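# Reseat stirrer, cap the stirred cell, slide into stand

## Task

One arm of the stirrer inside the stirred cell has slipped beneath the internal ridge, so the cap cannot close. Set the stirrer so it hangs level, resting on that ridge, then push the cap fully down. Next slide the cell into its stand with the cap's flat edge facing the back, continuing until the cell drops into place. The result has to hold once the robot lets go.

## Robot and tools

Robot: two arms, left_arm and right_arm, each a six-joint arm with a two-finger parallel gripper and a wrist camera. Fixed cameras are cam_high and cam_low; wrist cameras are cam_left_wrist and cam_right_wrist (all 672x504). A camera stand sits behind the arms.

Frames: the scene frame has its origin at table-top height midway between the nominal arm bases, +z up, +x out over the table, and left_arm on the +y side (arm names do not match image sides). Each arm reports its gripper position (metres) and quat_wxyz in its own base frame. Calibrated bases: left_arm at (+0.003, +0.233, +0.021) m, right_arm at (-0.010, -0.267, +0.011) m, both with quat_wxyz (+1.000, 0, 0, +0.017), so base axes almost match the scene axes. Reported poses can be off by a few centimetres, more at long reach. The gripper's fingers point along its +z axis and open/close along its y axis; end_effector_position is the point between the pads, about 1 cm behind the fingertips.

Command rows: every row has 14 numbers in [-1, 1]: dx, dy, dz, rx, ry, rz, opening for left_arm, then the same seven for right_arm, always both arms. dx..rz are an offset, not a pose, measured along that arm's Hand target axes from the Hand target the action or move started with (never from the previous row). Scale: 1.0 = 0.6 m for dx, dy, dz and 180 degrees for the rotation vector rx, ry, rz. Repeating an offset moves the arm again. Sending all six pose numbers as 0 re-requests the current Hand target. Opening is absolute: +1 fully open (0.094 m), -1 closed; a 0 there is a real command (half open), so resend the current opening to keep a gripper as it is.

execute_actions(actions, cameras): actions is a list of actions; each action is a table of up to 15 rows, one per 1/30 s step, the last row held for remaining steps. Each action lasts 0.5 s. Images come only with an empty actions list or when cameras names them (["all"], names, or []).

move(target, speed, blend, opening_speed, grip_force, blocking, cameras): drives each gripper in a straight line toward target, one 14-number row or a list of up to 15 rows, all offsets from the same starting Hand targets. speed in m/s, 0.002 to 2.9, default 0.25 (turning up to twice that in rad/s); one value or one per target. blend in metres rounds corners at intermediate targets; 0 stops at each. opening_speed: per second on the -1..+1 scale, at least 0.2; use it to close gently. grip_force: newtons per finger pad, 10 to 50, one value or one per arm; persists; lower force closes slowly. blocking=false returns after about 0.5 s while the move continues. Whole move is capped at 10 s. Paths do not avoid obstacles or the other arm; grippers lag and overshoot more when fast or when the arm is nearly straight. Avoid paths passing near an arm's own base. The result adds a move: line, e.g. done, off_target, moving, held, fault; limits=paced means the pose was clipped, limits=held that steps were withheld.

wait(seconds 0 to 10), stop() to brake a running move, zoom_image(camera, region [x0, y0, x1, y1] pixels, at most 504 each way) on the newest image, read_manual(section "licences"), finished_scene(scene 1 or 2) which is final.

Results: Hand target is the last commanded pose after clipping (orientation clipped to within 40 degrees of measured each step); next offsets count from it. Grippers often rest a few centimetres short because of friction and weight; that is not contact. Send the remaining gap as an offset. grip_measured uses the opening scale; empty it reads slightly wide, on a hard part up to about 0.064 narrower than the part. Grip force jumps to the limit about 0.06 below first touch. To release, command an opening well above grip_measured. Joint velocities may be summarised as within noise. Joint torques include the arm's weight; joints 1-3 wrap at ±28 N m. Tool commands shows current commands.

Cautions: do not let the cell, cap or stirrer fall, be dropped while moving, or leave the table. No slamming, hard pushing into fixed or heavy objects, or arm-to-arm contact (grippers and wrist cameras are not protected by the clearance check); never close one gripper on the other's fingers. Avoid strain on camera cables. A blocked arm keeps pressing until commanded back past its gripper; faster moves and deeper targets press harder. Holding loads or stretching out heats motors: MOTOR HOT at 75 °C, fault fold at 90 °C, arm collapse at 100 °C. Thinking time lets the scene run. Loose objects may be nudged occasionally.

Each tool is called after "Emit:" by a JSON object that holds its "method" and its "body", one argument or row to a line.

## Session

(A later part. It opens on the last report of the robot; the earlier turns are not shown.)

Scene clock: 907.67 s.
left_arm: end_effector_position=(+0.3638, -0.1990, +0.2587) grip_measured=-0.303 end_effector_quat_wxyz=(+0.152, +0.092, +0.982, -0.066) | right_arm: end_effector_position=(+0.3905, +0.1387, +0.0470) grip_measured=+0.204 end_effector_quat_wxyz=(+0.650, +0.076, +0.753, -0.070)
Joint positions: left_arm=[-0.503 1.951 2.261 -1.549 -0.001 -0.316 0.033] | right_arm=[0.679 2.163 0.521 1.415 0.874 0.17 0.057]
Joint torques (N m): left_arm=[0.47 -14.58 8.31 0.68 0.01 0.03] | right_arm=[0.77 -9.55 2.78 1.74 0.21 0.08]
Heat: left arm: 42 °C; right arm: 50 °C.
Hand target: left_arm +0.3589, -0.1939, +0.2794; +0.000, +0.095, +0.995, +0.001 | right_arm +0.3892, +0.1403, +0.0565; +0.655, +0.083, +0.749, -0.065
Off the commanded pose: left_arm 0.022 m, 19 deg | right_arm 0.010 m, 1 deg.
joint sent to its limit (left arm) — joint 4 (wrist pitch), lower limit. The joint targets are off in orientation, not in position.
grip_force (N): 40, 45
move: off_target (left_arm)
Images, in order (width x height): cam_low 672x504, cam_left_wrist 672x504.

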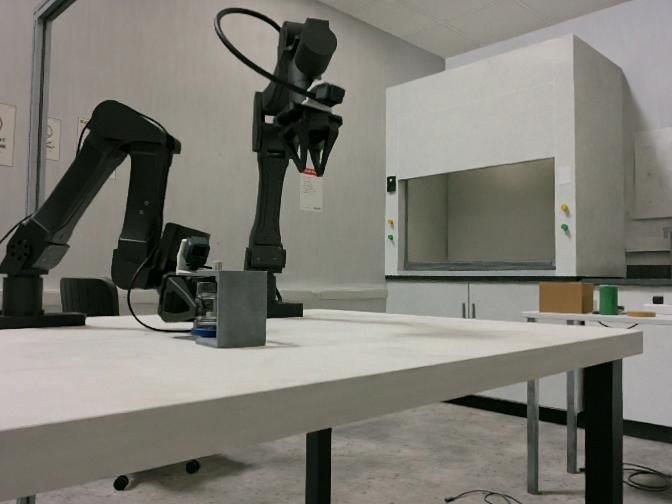

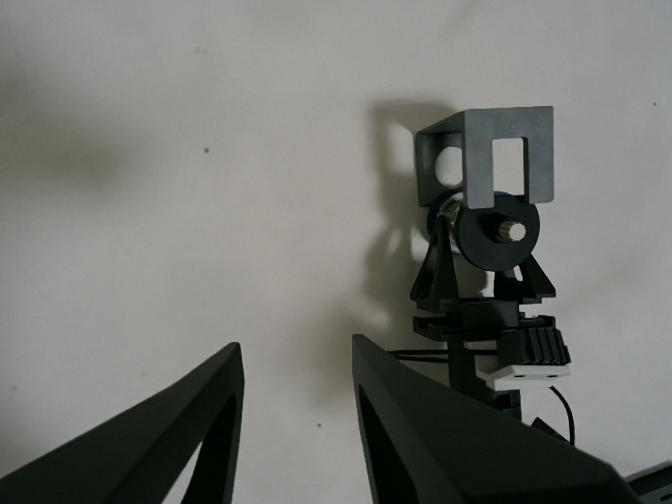

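Emit:
{"method": "move", "body": {
  "target": [0,0,0,0,0,0,-0.3,-0.003,0.0,-0.018,0,0.003,0,0.05],
  "speed": 0.04,
  "cameras": ["cam_low","cam_left_wrist"]
}}

Emit:
{"method": "zoom_image", "body": {
  "camera": "cam_low",
  "region": [170, 250, 270, 350]
}}

Emit:
{"method": "zoom_image", "body": {
  "camera": "cam_left_wrist",
  "region": [400, 80, 600, 320]
}}

Scene clock: 912.57 s.
left_arm: end_effector_position=(+0.3638, -0.1990, +0.2587) grip_measured=-0.303 end_effector_quat_wxyz=(+0.152, +0.092, +0.982, -0.066) | right_arm: end_effector_position=(+0.3796, +0.1427, +0.0451) grip_measured=+0.204 end_effector_quat_wxyz=(+0.640, +0.067, +0.762, -0.073)
Joint positions: left_arm=[-0.503 1.951 2.261 -1.549 -0.001 -0.316 0.033] | right_arm=[0.711 2.127 0.495 1.359 0.893 0.189 0.057]
Joint torques (N m): left_arm=[0.54 -14.57 8.34 0.71 0.03 0.03] | right_arm=[0.55 -9.7 2.76 1.91 0.3 0.12]
Heat: left arm: 42 °C; right arm: 49 °C.
Hand target: left_arm +0.3589, -0.1939, +0.2794; +0.000, +0.095, +0.995, +0.001 | right_arm +0.3789, +0.1425, +0.0596; +0.651, +0.083, +0.752, -0.065
Off the commanded pose: left_arm 0.022 m, 19 deg | right_arm 0.015 m, 3 deg.
joint sent to its limit (left arm) — joint 4 (wrist pitch), lower limit. The joint targets are off in orientation, not in position.
grip_force (N): 40, 45
move: off_target (left_arm, right_arm)
Images, in order (width x height): cam_low 672x504, cam_left_wrist 672x504.

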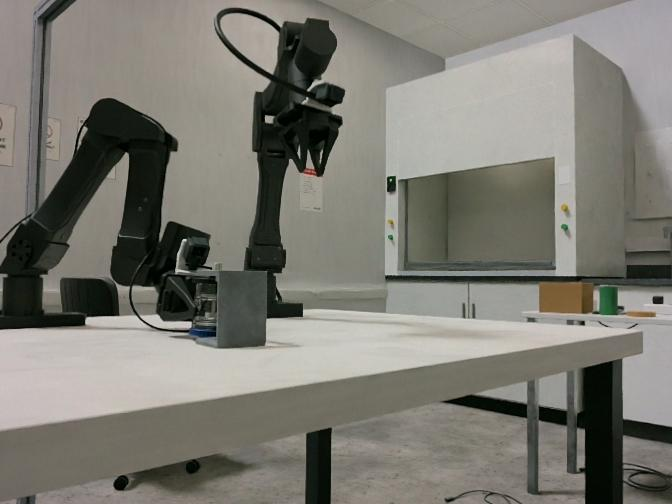

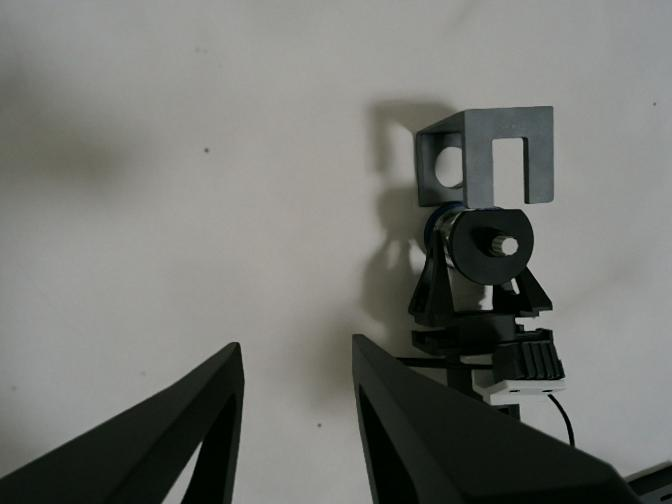

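Scaled by 5.040 from the camera's 672x504 image, which has a finer 960x720 frame.

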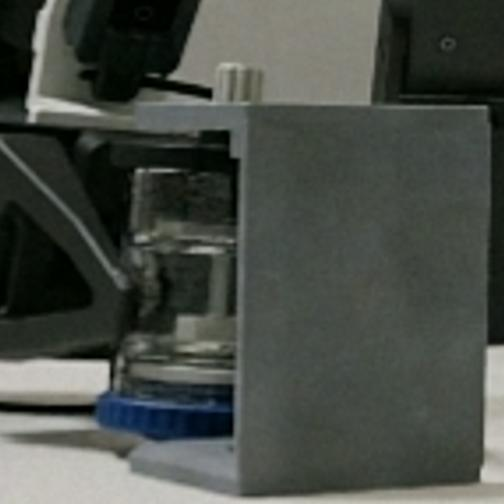

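Scaled by 2.100 from the camera's 672x504 image, which has a finer 960x720 frame.

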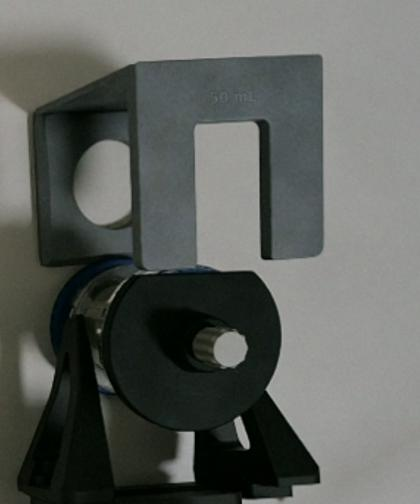

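Emit:
{"method": "move", "body": {
  "target": [0,0,0,0,0,0,-0.3,-0.007,0.0,0,0,-0.014,0,0.05],
  "speed": 0.04,
  "cameras": ["cam_low","cam_left_wrist","cam_right_wrist"]
}}

Emit:
{"method": "zoom_image", "body": {
  "camera": "cam_low",
  "region": [170, 250, 270, 350]
}}

Emit:
{"method": "zoom_image", "body": {
  "camera": "cam_right_wrist",
  "region": [100, 50, 480, 350]
}}

Scene clock: 917.47 s.
left_arm: end_effector_position=(+0.3638, -0.1990, +0.2587) grip_measured=-0.303 end_effector_quat_wxyz=(+0.152, +0.092, +0.982, -0.066) | right_arm: end_effector_position=(+0.3815, +0.1429, +0.0575) grip_measured=+0.204 end_effector_quat_wxyz=(+0.657, +0.074, +0.747, -0.068)
Joint positions: left_arm=[-0.503 1.951 2.261 -1.549 -0.001 -0.316 0.033] | right_arm=[0.711 2.126 0.495 1.426 0.903 0.157 0.057]
Joint torques (N m): left_arm=[0.53 -14.58 8.31 0.68 0 0.03] | right_arm=[0.68 -6.54 2.67 2.38 0.27 -0.09]
Heat: left arm: 42 °C; right arm: 49 °C.
Hand target: left_arm +0.3589, -0.1939, +0.2794; +0.000, +0.095, +0.995, +0.001 | right_arm +0.3795, +0.1423, +0.0638; +0.667, +0.082, +0.737, -0.066
Off the commanded pose: left_arm 0.022 m, 19 deg | right_arm 0.007 m, 2 deg.
joint sent to its limit (left arm) — joint 4 (wrist pitch), lower limit. The joint targets are off in orientation, not in position.
grip_force (N): 40, 45
move: off_target (left_arm)
Images, in order (width x height): cam_low 672x504, cam_left_wrist 672x504, cam_right_wrist 672x504.

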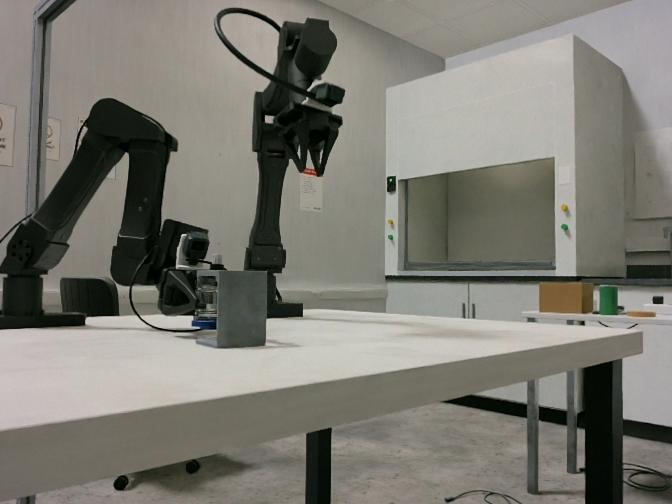

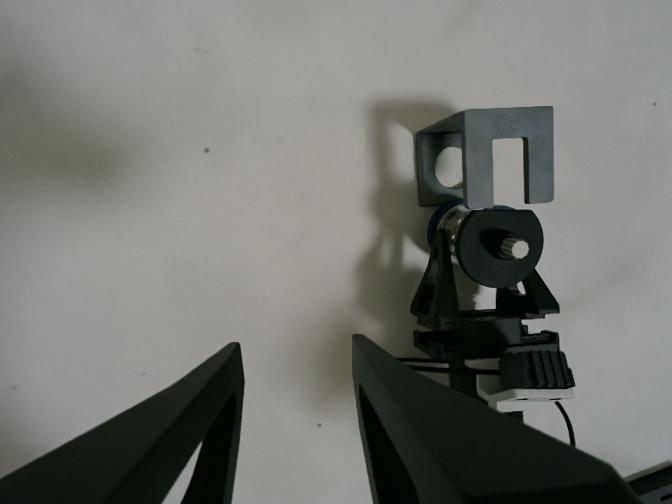

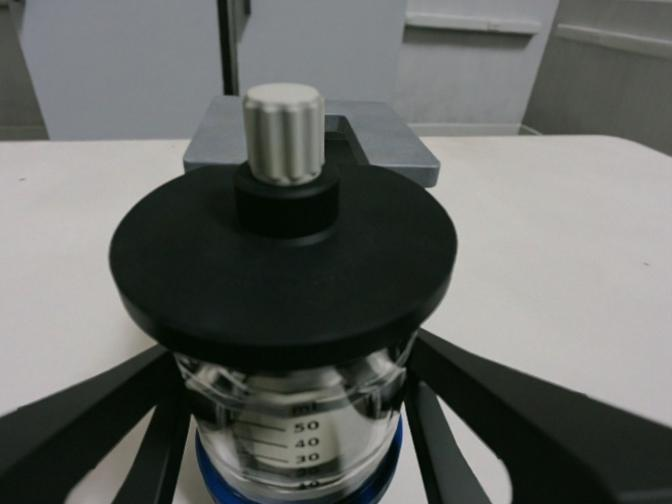

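Scaled by 5.040 from the camera's 672x504 image, which has a finer 960x720 frame.

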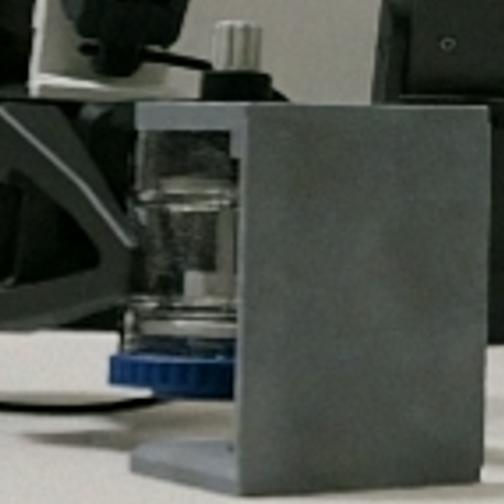

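Scaled by 1.326 from the camera's 672x504 image, which has a finer 960x720 frame.

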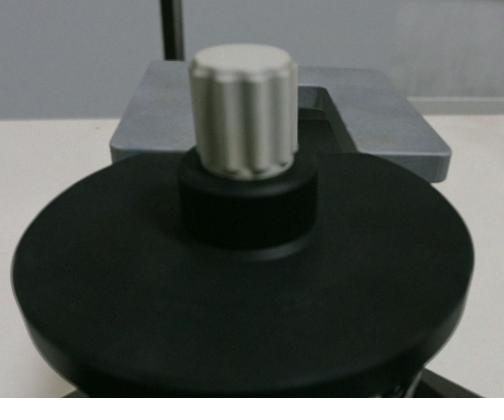

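Emit:
{"method": "execute_actions", "body": {
  "actions": []
}}

Emit:
{"method": "zoom_image", "body": {
  "camera": "cam_left_wrist",
  "region": [400, 80, 600, 320]
}}

Emit:
{"method": "zoom_image", "body": {
  "camera": "cam_right_wrist",
  "region": [100, 50, 480, 350]
}}

Emit:
{"method": "zoom_image", "body": {
  "camera": "cam_low",
  "region": [170, 250, 270, 350]
}}

Scene clock: 936.47 s.
left_arm: end_effector_position=(+0.3638, -0.1990, +0.2587) grip_measured=-0.303 end_effector_quat_wxyz=(+0.152, +0.092, +0.982, -0.066) | right_arm: end_effector_position=(+0.3815, +0.1429, +0.0575) grip_measured=+0.204 end_effector_quat_wxyz=(+0.657, +0.074, +0.747, -0.069)
Joint positions: left_arm=[-0.503 1.951 2.261 -1.549 -0.001 -0.316 0.033] | right_arm=[0.711 2.126 0.495 1.426 0.903 0.157 0.057]
Joint velocities: within noise
Joint torques (N m): left_arm=[0.51 -14.57 8.39 0.69 -0.01 0.01] | right_arm=[0.68 -6.54 2.66 2.39 0.28 -0.09]
Heat: left arm: 42 °C; right arm: 50 °C.
Hand target: left_arm +0.3589, -0.1939, +0.2794; +0.000, +0.095, +0.995, +0.001 | right_arm +0.3795, +0.1423, +0.0638; +0.667, +0.082, +0.737, -0.066
Tool commands: left_gripper/opening=-0.3 right_gripper/opening=+0.05
Off the commanded pose: left_arm 0.022 m, 19 deg | right_arm 0.007 m, 2 deg.
grip_force (N): 40, 45

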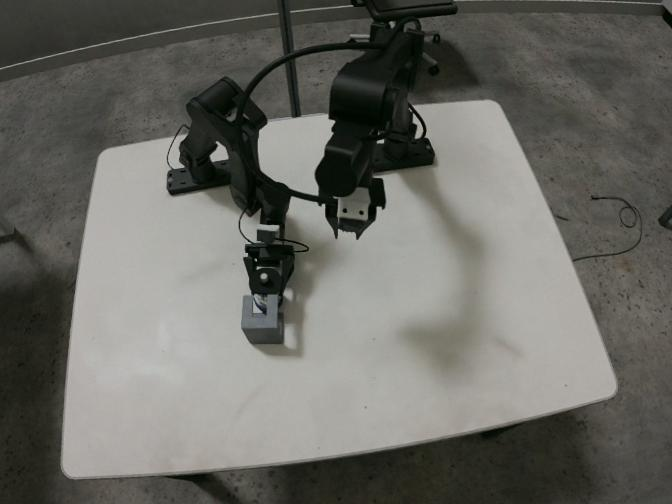

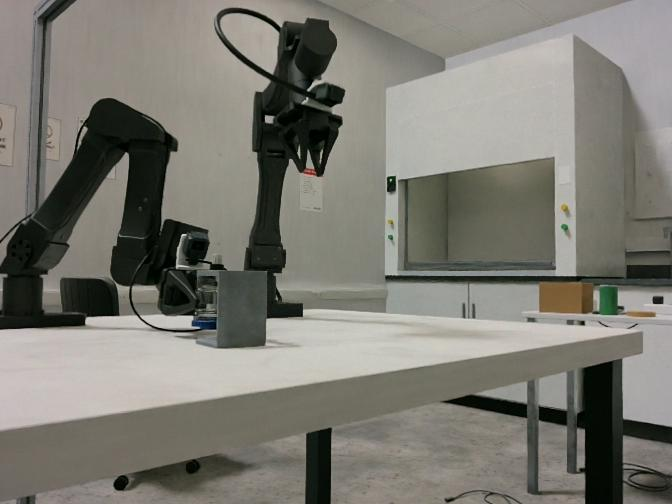

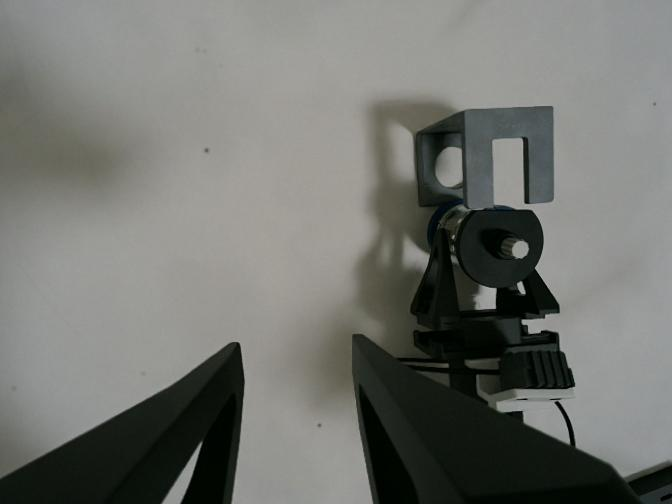

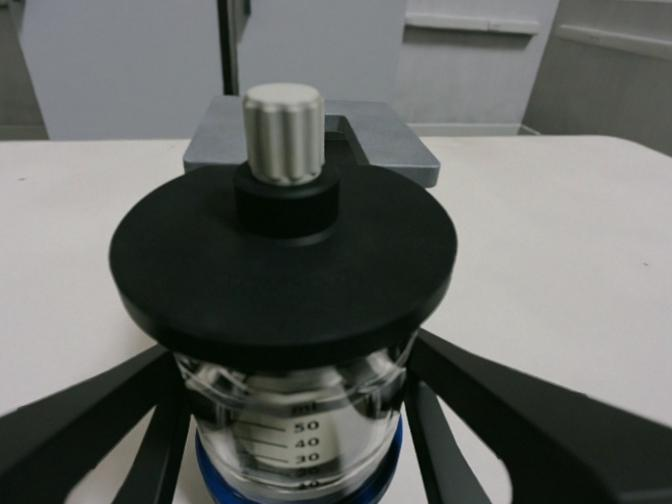

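Scaled by 2.100 from the camera's 672x504 image, which has a finer 960x720 frame.

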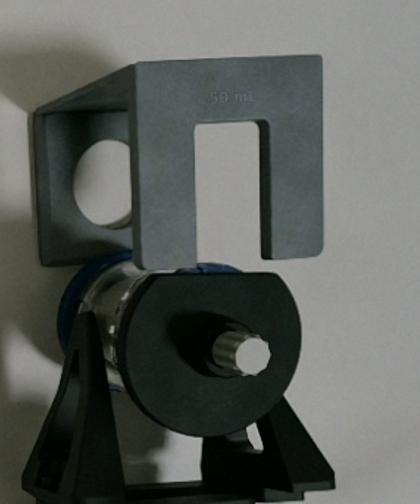

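Scaled by 1.326 from the camera's 672x504 image, which has a finer 960x720 frame.

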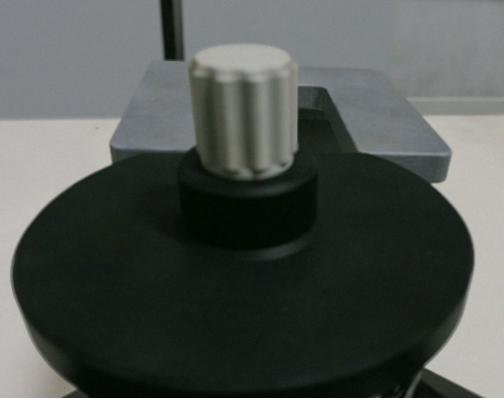

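Scaled by 5.040 from the camera's 672x504 image, which has a finer 960x720 frame.

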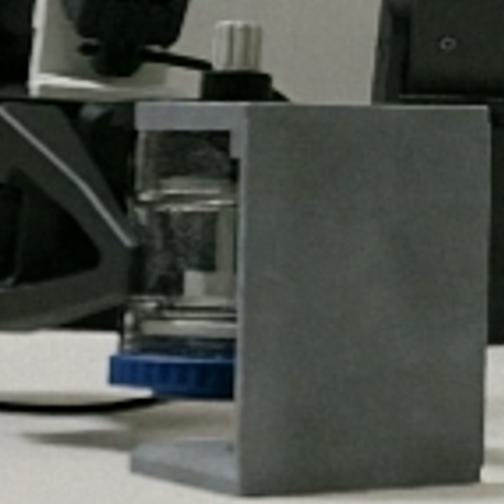

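Emit:
{"method": "move", "body": {
  "target": [
    [0,0,0,0,0,0,-0.3,0,0,-0.02,0,0,0,0.05],
    [0,0,0,0,0,0,-0.3,0,-0.0117,-0.02,-0.0165,0,-0.0022,0.05]
  ],
  "speed": 0.05,
  "cameras": ["cam_left_wrist","cam_right_wrist","cam_low"]
}}

Emit:
{"method": "zoom_image", "body": {
  "camera": "cam_left_wrist",
  "region": [400, 80, 600, 320]
}}

Emit:
{"method": "zoom_image", "body": {
  "camera": "cam_right_wrist",
  "region": [100, 50, 480, 350]
}}

Emit:
{"method": "zoom_image", "body": {
  "camera": "cam_low",
  "region": [170, 250, 270, 350]
}}

Scene clock: 959.90 s.
left_arm: end_effector_position=(+0.3638, -0.1990, +0.2587) grip_measured=-0.303 end_effector_quat_wxyz=(+0.152, +0.092, +0.982, -0.066) | right_arm: end_effector_position=(+0.3646, +0.1393, +0.0528) grip_measured=+0.204 end_effector_quat_wxyz=(+0.655, +0.051, +0.751, -0.059)
Joint positions: left_arm=[-0.503 1.951 2.261 -1.549 -0.001 -0.316 0.033] | right_arm=[0.723 2.126 0.409 1.508 0.868 0.139 0.057]
Joint torques (N m): left_arm=[0.55 -14.54 8.29 0.71 0.02 0.04] | right_arm=[-0.49 -7.31 2.45 2.4 0.13 -0.08]
Heat: left arm: 43 °C; right arm: 50 °C.
Hand target: left_arm +0.3589, -0.1939, +0.2794; +0.000, +0.095, +0.995, +0.001 | right_arm +0.3663, +0.1380, +0.0650; +0.669, +0.062, +0.739, -0.049
Off the commanded pose: left_arm 0.022 m, 19 deg | right_arm 0.012 m, 3 deg.
joint sent to its limit (left arm) — joint 4 (wrist pitch), lower limit. The joint targets are off in orientation, not in position.
grip_force (N): 40, 45
move: off_target (left_arm, right_arm)
Images, in order (width x height): cam_low 672x504, cam_left_wrist 672x504, cam_right_wrist 672x504.

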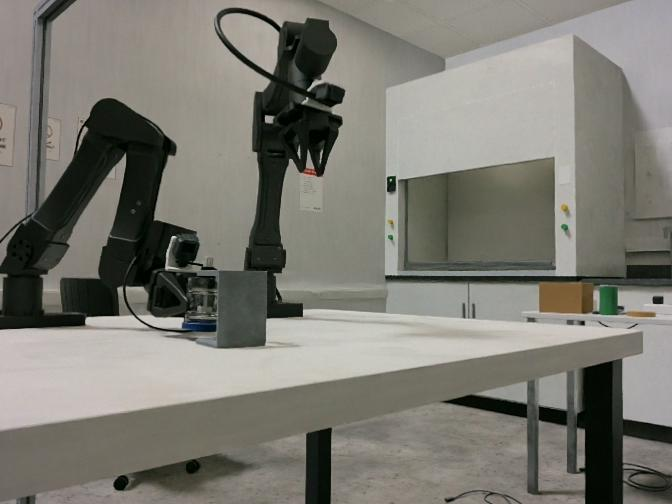

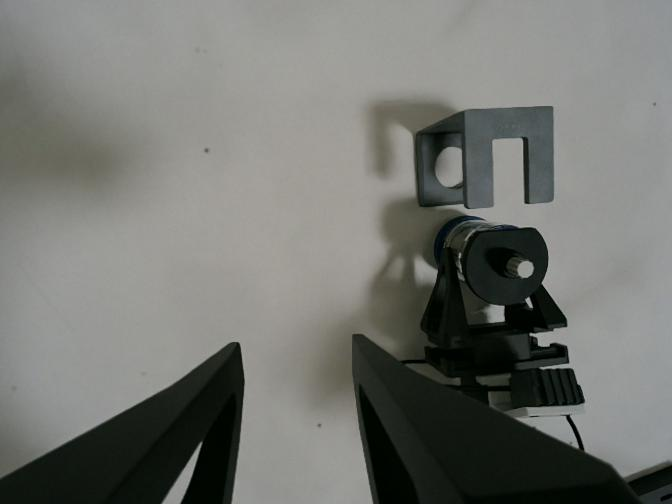

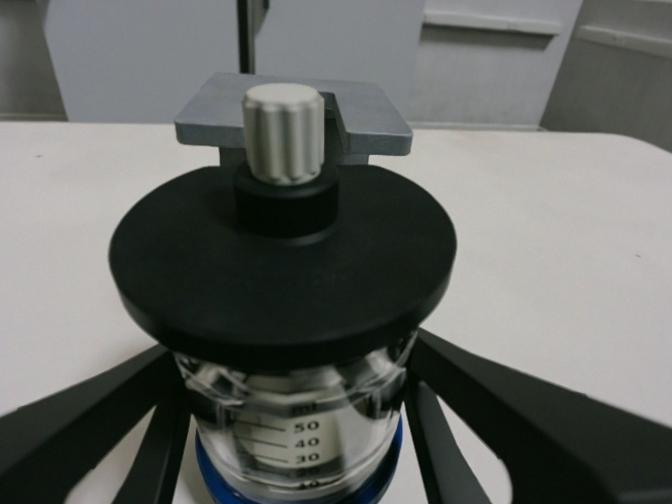

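Scaled by 2.100 from the camera's 672x504 image, which has a finer 960x720 frame.

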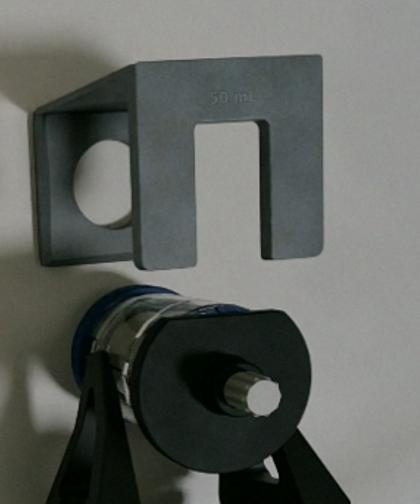

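Scaled by 1.326 from the camera's 672x504 image, which has a finer 960x720 frame.

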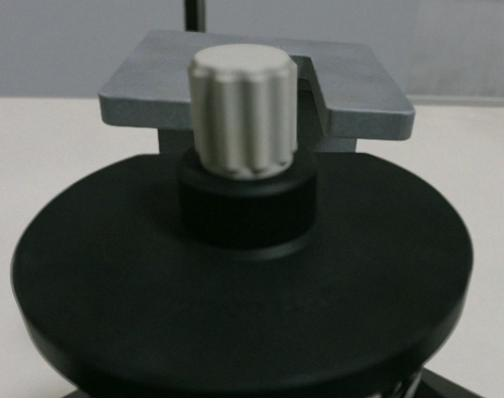

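Scaled by 5.040 from the camera's 672x504 image, which has a finer 960x720 frame.

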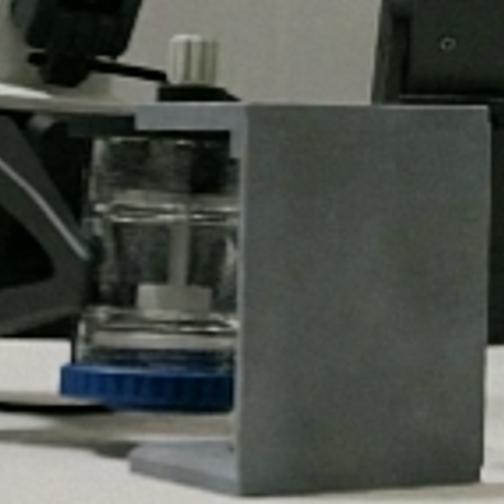

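Emit:
{"method": "move", "body": {
  "target": [0,0,0,0,0,0,-0.3,0.01,-0.0035,0,0,0,0.007,0.05],
  "speed": 0.04,
  "cameras": ["cam_left_wrist","cam_right_wrist","cam_low"]
}}

Emit:
{"method": "zoom_image", "body": {
  "camera": "cam_left_wrist",
  "region": [400, 80, 600, 320]
}}

Emit:
{"method": "zoom_image", "body": {
  "camera": "cam_low",
  "region": [170, 250, 270, 350]
}}

Emit:
{"method": "zoom_image", "body": {
  "camera": "cam_right_wrist",
  "region": [100, 50, 480, 350]
}}

Scene clock: 976.20 s.
left_arm: end_effector_position=(+0.3638, -0.1990, +0.2587) grip_measured=-0.303 end_effector_quat_wxyz=(+0.152, +0.092, +0.982, -0.066) | right_arm: end_effector_position=(+0.3654, +0.1403, +0.0572) grip_measured=+0.204 end_effector_quat_wxyz=(+0.662, +0.057, +0.746, -0.050)
Joint positions: left_arm=[-0.503 1.951 2.261 -1.549 -0.001 -0.316 0.033] | right_arm=[0.723 2.126 0.409 1.532 0.866 0.142 0.057]
Joint torques (N m): left_arm=[0.44 -14.49 8.32 0.69 0.01 0.03] | right_arm=[-0.73 -5.11 2.15 2.47 0.1 0.12]
Heat: left arm: 43 °C; right arm: 52 °C.
Hand target: left_arm +0.3589, -0.1939, +0.2794; +0.000, +0.095, +0.995, +0.001 | right_arm +0.3654, +0.1361, +0.0590; +0.670, +0.070, +0.738, -0.042
Off the commanded pose: left_arm 0.022 m, 19 deg | right_arm 0.005 m, 2 deg.
joint sent to its limit (left arm) — joint 4 (wrist pitch), lower limit. The joint targets are off in orientation, not in position.
joint sent to its limit (right arm) — joint 4 (wrist pitch), upper limit. The joint targets still meet the commanded pose.
grip_force (N): 40, 45
move: off_target (left_arm)
Images, in order (width x height): cam_low 672x504, cam_left_wrist 672x504, cam_right_wrist 672x504.

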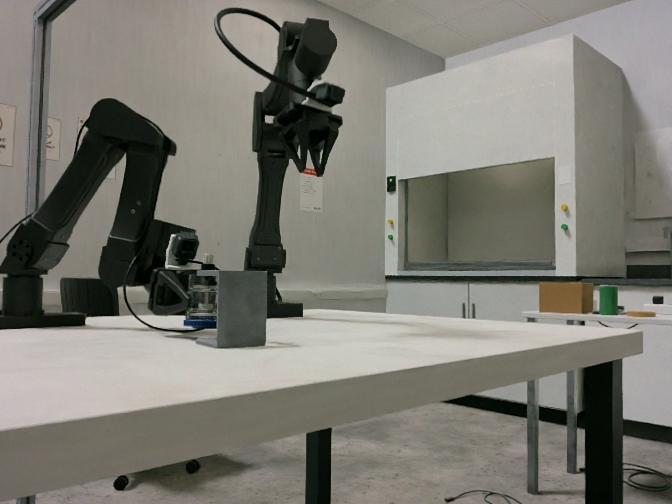

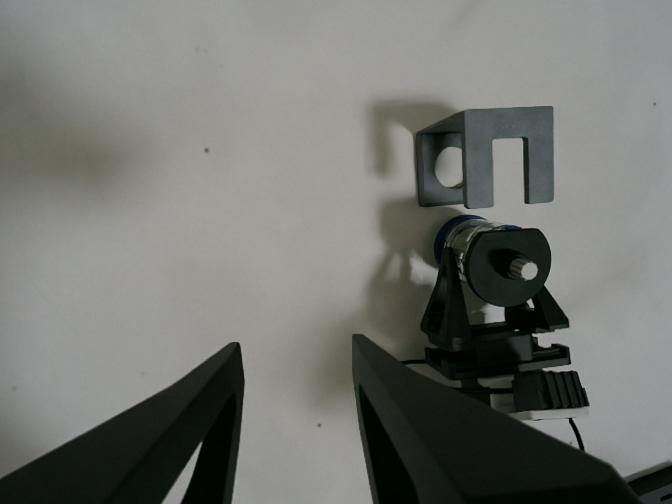

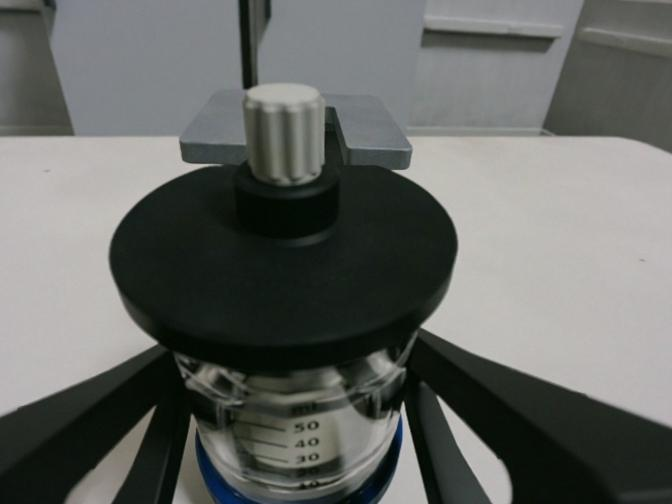

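Scaled by 2.100 from the camera's 672x504 image, which has a finer 960x720 frame.

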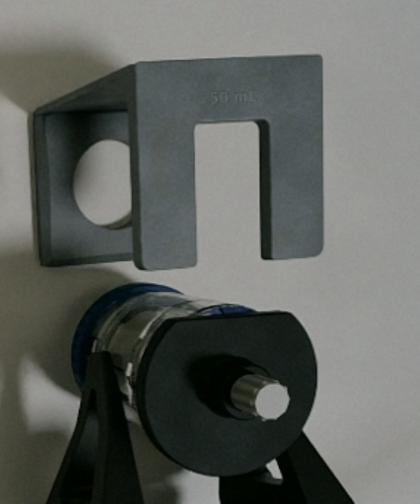

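Scaled by 5.040 from the camera's 672x504 image, which has a finer 960x720 frame.

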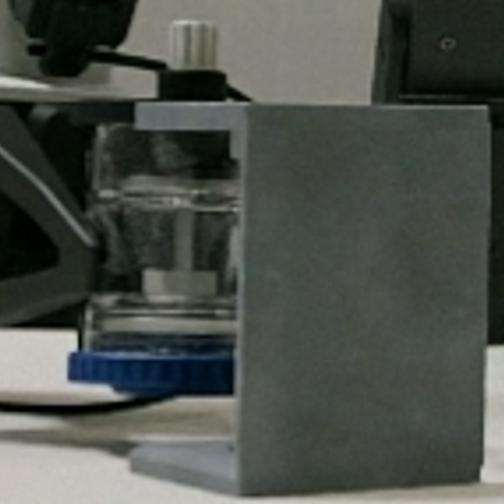

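Scaled by 1.326 from the camera's 672x504 image, which has a finer 960x720 frame.

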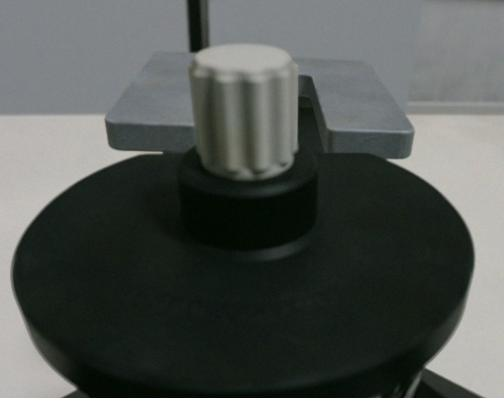

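Emit:
{"method": "move", "body": {
  "target": [0,0,0,0,0,0,-0.3,0.009,0,0,0,0.009,-0.001,0.05],
  "speed": 0.04,
  "cameras": ["cam_low"]
}}

Emit:
{"method": "zoom_image", "body": {
  "camera": "cam_low",
  "region": [170, 250, 270, 350]
}}

Scene clock: 981.63 s.
left_arm: end_effector_position=(+0.3638, -0.1990, +0.2587) grip_measured=-0.303 end_effector_quat_wxyz=(+0.152, +0.092, +0.982, -0.066) | right_arm: end_effector_position=(+0.3651, +0.1409, +0.0542) grip_measured=+0.204 end_effector_quat_wxyz=(+0.658, +0.061, +0.749, -0.044)
Joint positions: left_arm=[-0.503 1.951 2.261 -1.549 -0.001 -0.316 0.033] | right_arm=[0.723 2.126 0.409 1.516 0.86 0.168 0.057]
Joint torques (N m): left_arm=[0.54 -14.54 8.34 0.7 0.01 0.03] | right_arm=[-0.76 -5.83 2.21 2.11 0.11 0.12]
Heat: left arm: 43 °C; right arm: 52 °C.
Hand target: left_arm +0.3589, -0.1939, +0.2794; +0.000, +0.095, +0.995, +0.001 | right_arm +0.3649, +0.1363, +0.0536; +0.659, +0.069, +0.748, -0.042
Off the commanded pose: left_arm 0.022 m, 19 deg | right_arm 0.005 m, 1 deg.
joint sent to its limit (left arm) — joint 4 (wrist pitch), lower limit. The joint targets are off in orientation, not in position.
grip_force (N): 40, 45
move: off_target (left_arm)
Images, in order (width x height): cam_low 672x504.

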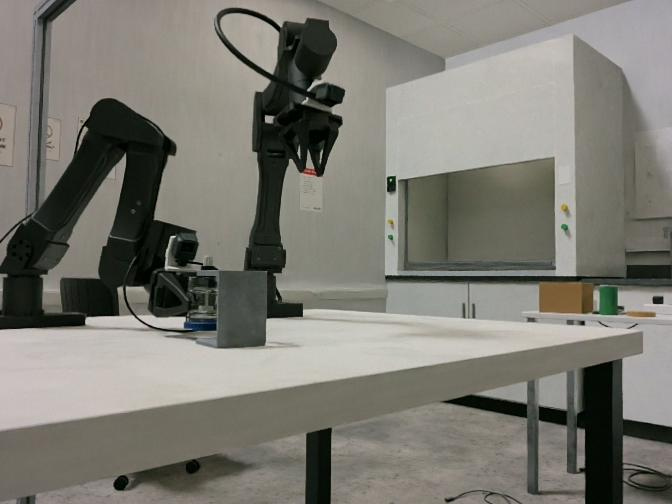

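Scaled by 5.040 from the camera's 672x504 image, which has a finer 960x720 frame.

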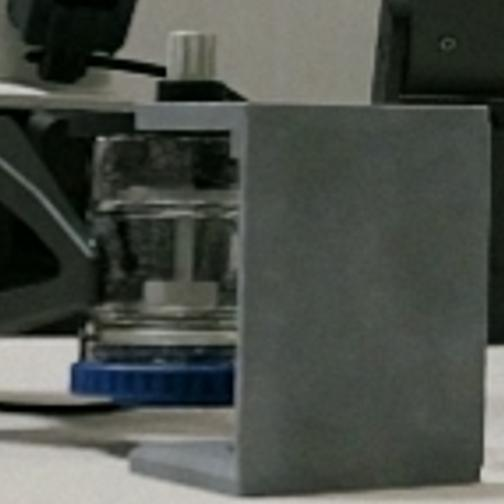

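Emit:
{"method": "move", "body": {
  "target": [0,0,0,0,0,0,-0.3,0.012,-0.003,0,0,0,0,0.05],
  "speed": 0.04,
  "cameras": ["cam_low","cam_left_wrist","cam_right_wrist"]
}}

Emit:
{"method": "zoom_image", "body": {
  "camera": "cam_low",
  "region": [170, 250, 270, 350]
}}

Emit:
{"method": "zoom_image", "body": {
  "camera": "cam_left_wrist",
  "region": [400, 80, 600, 320]
}}

Emit:
{"method": "zoom_image", "body": {
  "camera": "cam_right_wrist",
  "region": [100, 50, 480, 350]
}}

Scene clock: 988.17 s.
left_arm: end_effector_position=(+0.3638, -0.1990, +0.2587) grip_measured=-0.303 end_effector_quat_wxyz=(+0.152, +0.092, +0.982, -0.066) | right_arm: end_effector_position=(+0.3633, +0.1381, +0.0455) grip_measured=+0.204 end_effector_quat_wxyz=(+0.652, +0.058, +0.754, -0.049)
Joint positions: left_arm=[-0.503 1.951 2.261 -1.549 -0.001 -0.316 0.033] | right_arm=[0.719 2.155 0.404 1.528 0.858 0.171 0.057]
Joint torques (N m): left_arm=[0.51 -14.52 8.36 0.69 0 0.02] | right_arm=[-0.57 -4.96 2.28 2.4 0.13 0.11]
Heat: left arm: 43 °C; right arm: 51 °C.
Hand target: left_arm +0.3589, -0.1939, +0.2794; +0.000, +0.095, +0.995, +0.001 | right_arm +0.3638, +0.1349, +0.0464; +0.659, +0.069, +0.748, -0.042
Off the commanded pose: left_arm 0.022 m, 19 deg | right_arm 0.003 m, 2 deg.
joint sent to its limit (left arm) — joint 4 (wrist pitch), lower limit. The joint targets are off in orientation, not in position.
grip_force (N): 40, 45
move: off_target (left_arm)
Images, in order (width x height): cam_low 672x504, cam_left_wrist 672x504, cam_right_wrist 672x504.

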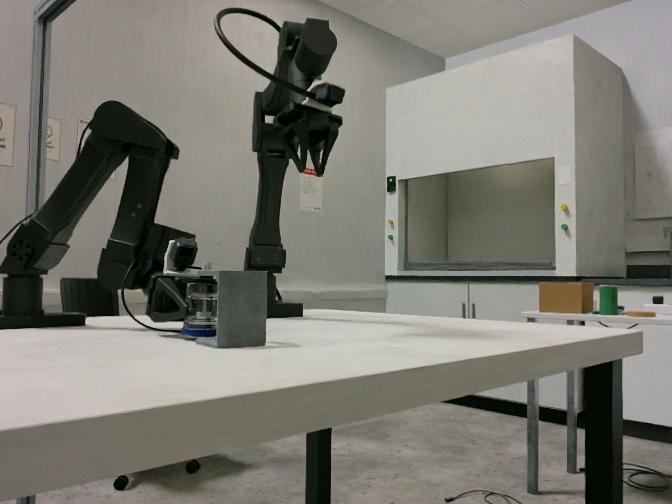

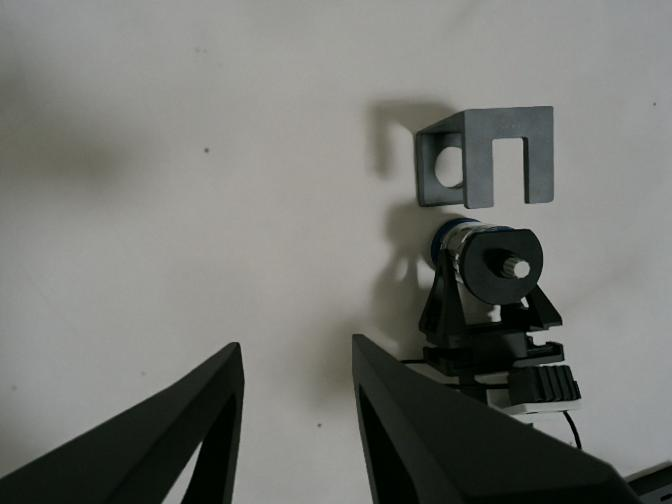

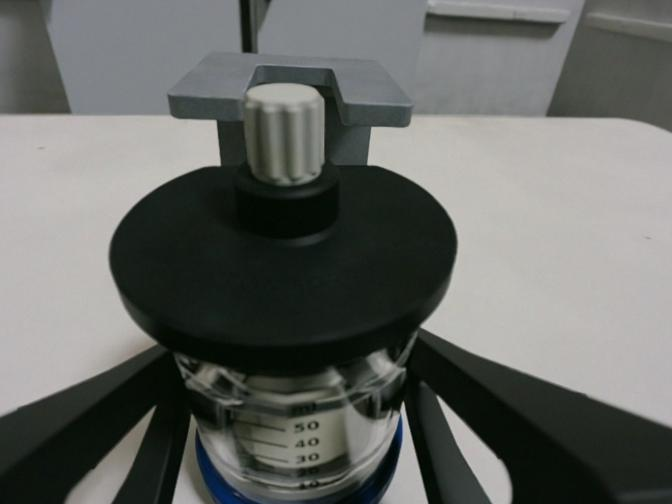

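Scaled by 5.040 from the camera's 672x504 image, which has a finer 960x720 frame.

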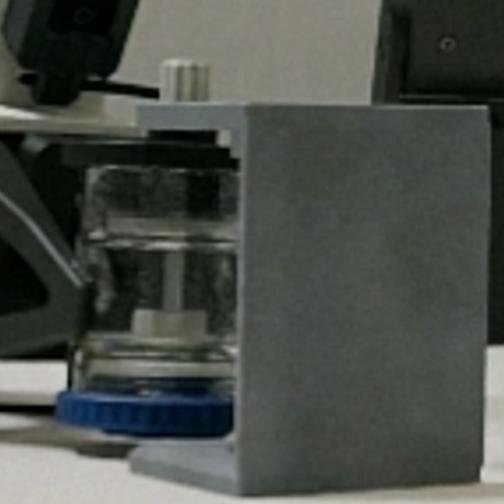

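Scaled by 2.100 from the camera's 672x504 image, which has a finer 960x720 frame.

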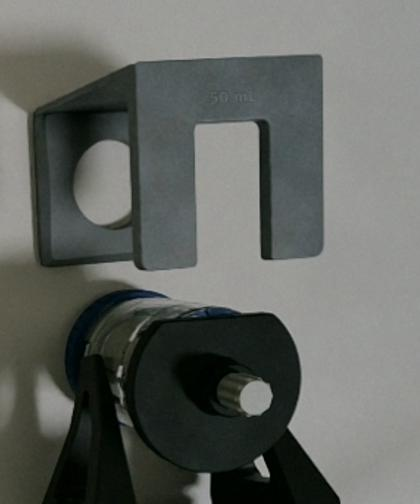

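Scaled by 1.326 from the camera's 672x504 image, which has a finer 960x720 frame.

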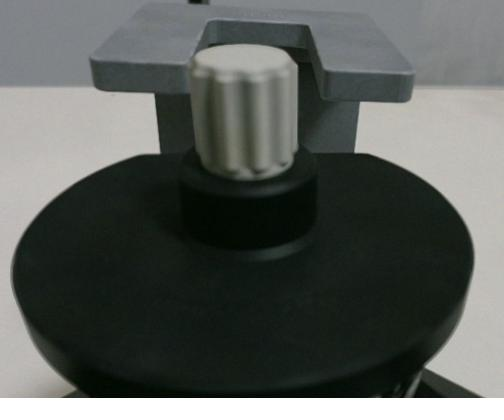

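Emit:
{"method": "zoom_image", "body": {
  "camera": "cam_left_wrist",
  "region": [455, 170, 565, 250]
}}

Emit:
{"method": "zoom_image", "body": {
  "camera": "cam_left_wrist",
  "region": [455, 220, 565, 320]
}}

Emit:
{"method": "zoom_image", "body": {
  "camera": "cam_right_wrist",
  "region": [160, 40, 440, 190]
}}

Scaled by 4.582 from the camera's 672x504 image, which has a finer 960x720 frame.

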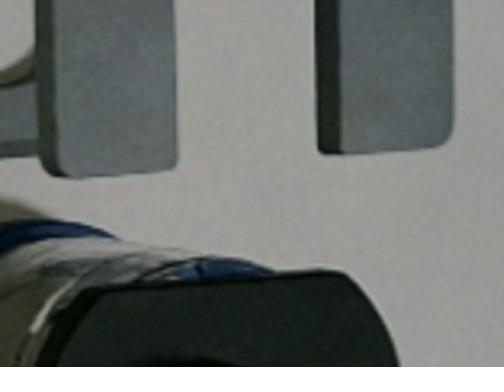

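Scaled by 4.582 from the camera's 672x504 image, which has a finer 960x720 frame.

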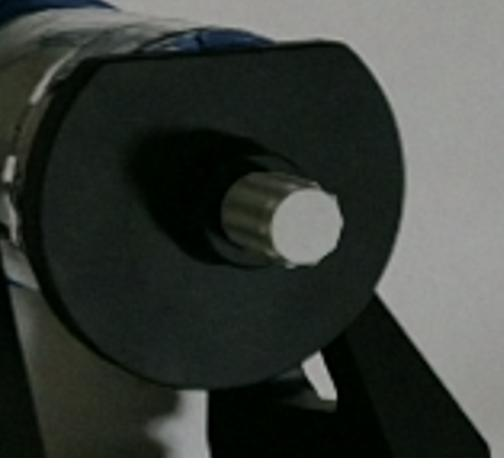

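Scaled by 1.800 from the camera's 672x504 image, which has a finer 960x720 frame.

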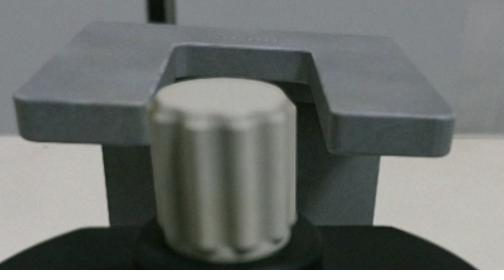

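Emit:
{"method": "move", "body": {
  "target": [0,0,0,0,0,0,-0.3,-0.006,-0.003,0.012,-0.0055,0,-0.0007,0.05],
  "speed": 0.04,
  "cameras": ["cam_low","cam_left_wrist","cam_right_wrist"]
}}

Emit:
{"method": "zoom_image", "body": {
  "camera": "cam_low",
  "region": [170, 250, 270, 350]
}}

Emit:
{"method": "zoom_image", "body": {
  "camera": "cam_left_wrist",
  "region": [445, 180, 565, 300]
}}

Scene clock: 1046.87 s.
left_arm: end_effector_position=(+0.3638, -0.1990, +0.2587) grip_measured=-0.303 end_effector_quat_wxyz=(+0.152, +0.092, +0.982, -0.066) | right_arm: end_effector_position=(+0.3696, +0.1334, +0.0443) grip_measured=+0.204 end_effector_quat_wxyz=(+0.650, +0.056, +0.757, -0.041)
Joint positions: left_arm=[-0.503 1.951 2.261 -1.549 -0.001 -0.316 0.033] | right_arm=[0.681 2.155 0.404 1.53 0.807 0.171 0.057]
Joint torques (N m): left_arm=[0.44 -14.54 8.34 0.71 -0.01 0.03] | right_arm=[-0.5 -5.53 2.52 2.44 0.11 -0.06]
Heat: left arm: 43 °C; right arm: 54 °C.
Hand target: left_arm +0.3589, -0.1939, +0.2794; +0.000, +0.095, +0.995, +0.001 | right_arm +0.3710, +0.1317, +0.0490; +0.660, +0.063, +0.748, -0.037
Off the commanded pose: left_arm 0.022 m, 19 deg | right_arm 0.005 m, 2 deg.
joint sent to its limit (left arm) — joint 4 (wrist pitch), lower limit. The joint targets are off in orientation, not in position.
grip_force (N): 40, 45
move: off_target (left_arm)
Images, in order (width x height): cam_low 672x504, cam_left_wrist 672x504, cam_right_wrist 672x504.

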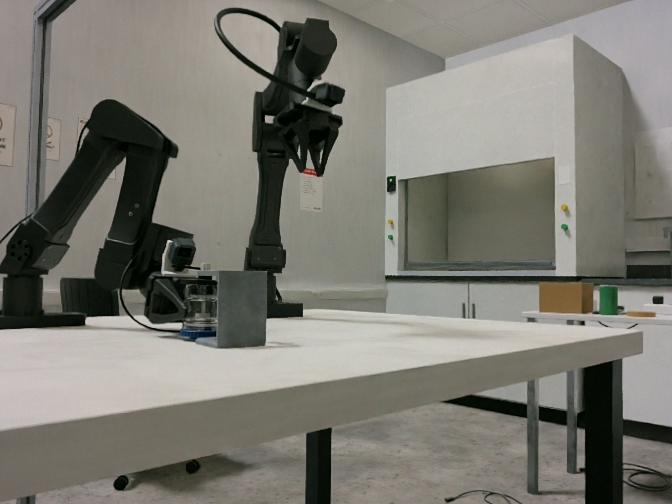

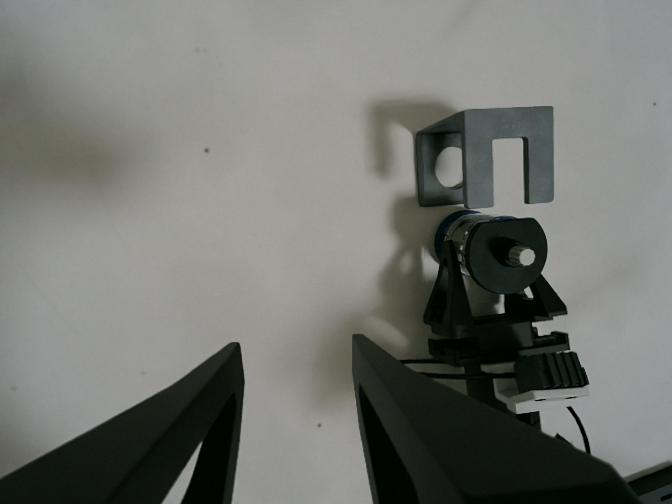

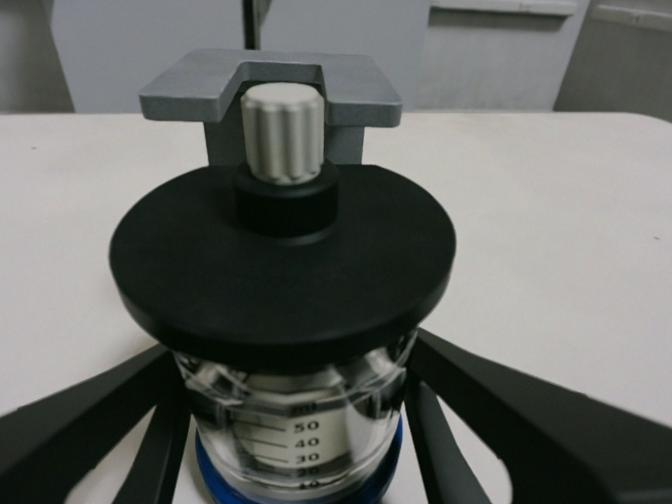

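Scaled by 5.040 from the camera's 672x504 image, which has a finer 960x720 frame.

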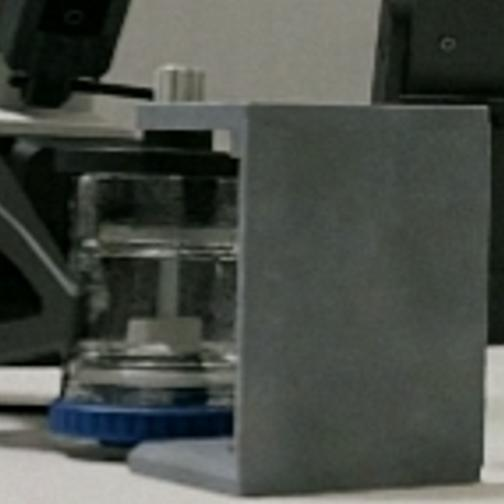

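Scaled by 4.200 from the camera's 672x504 image, which has a finer 960x720 frame.

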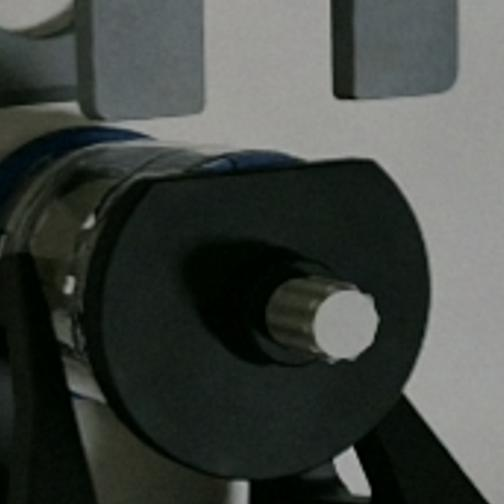

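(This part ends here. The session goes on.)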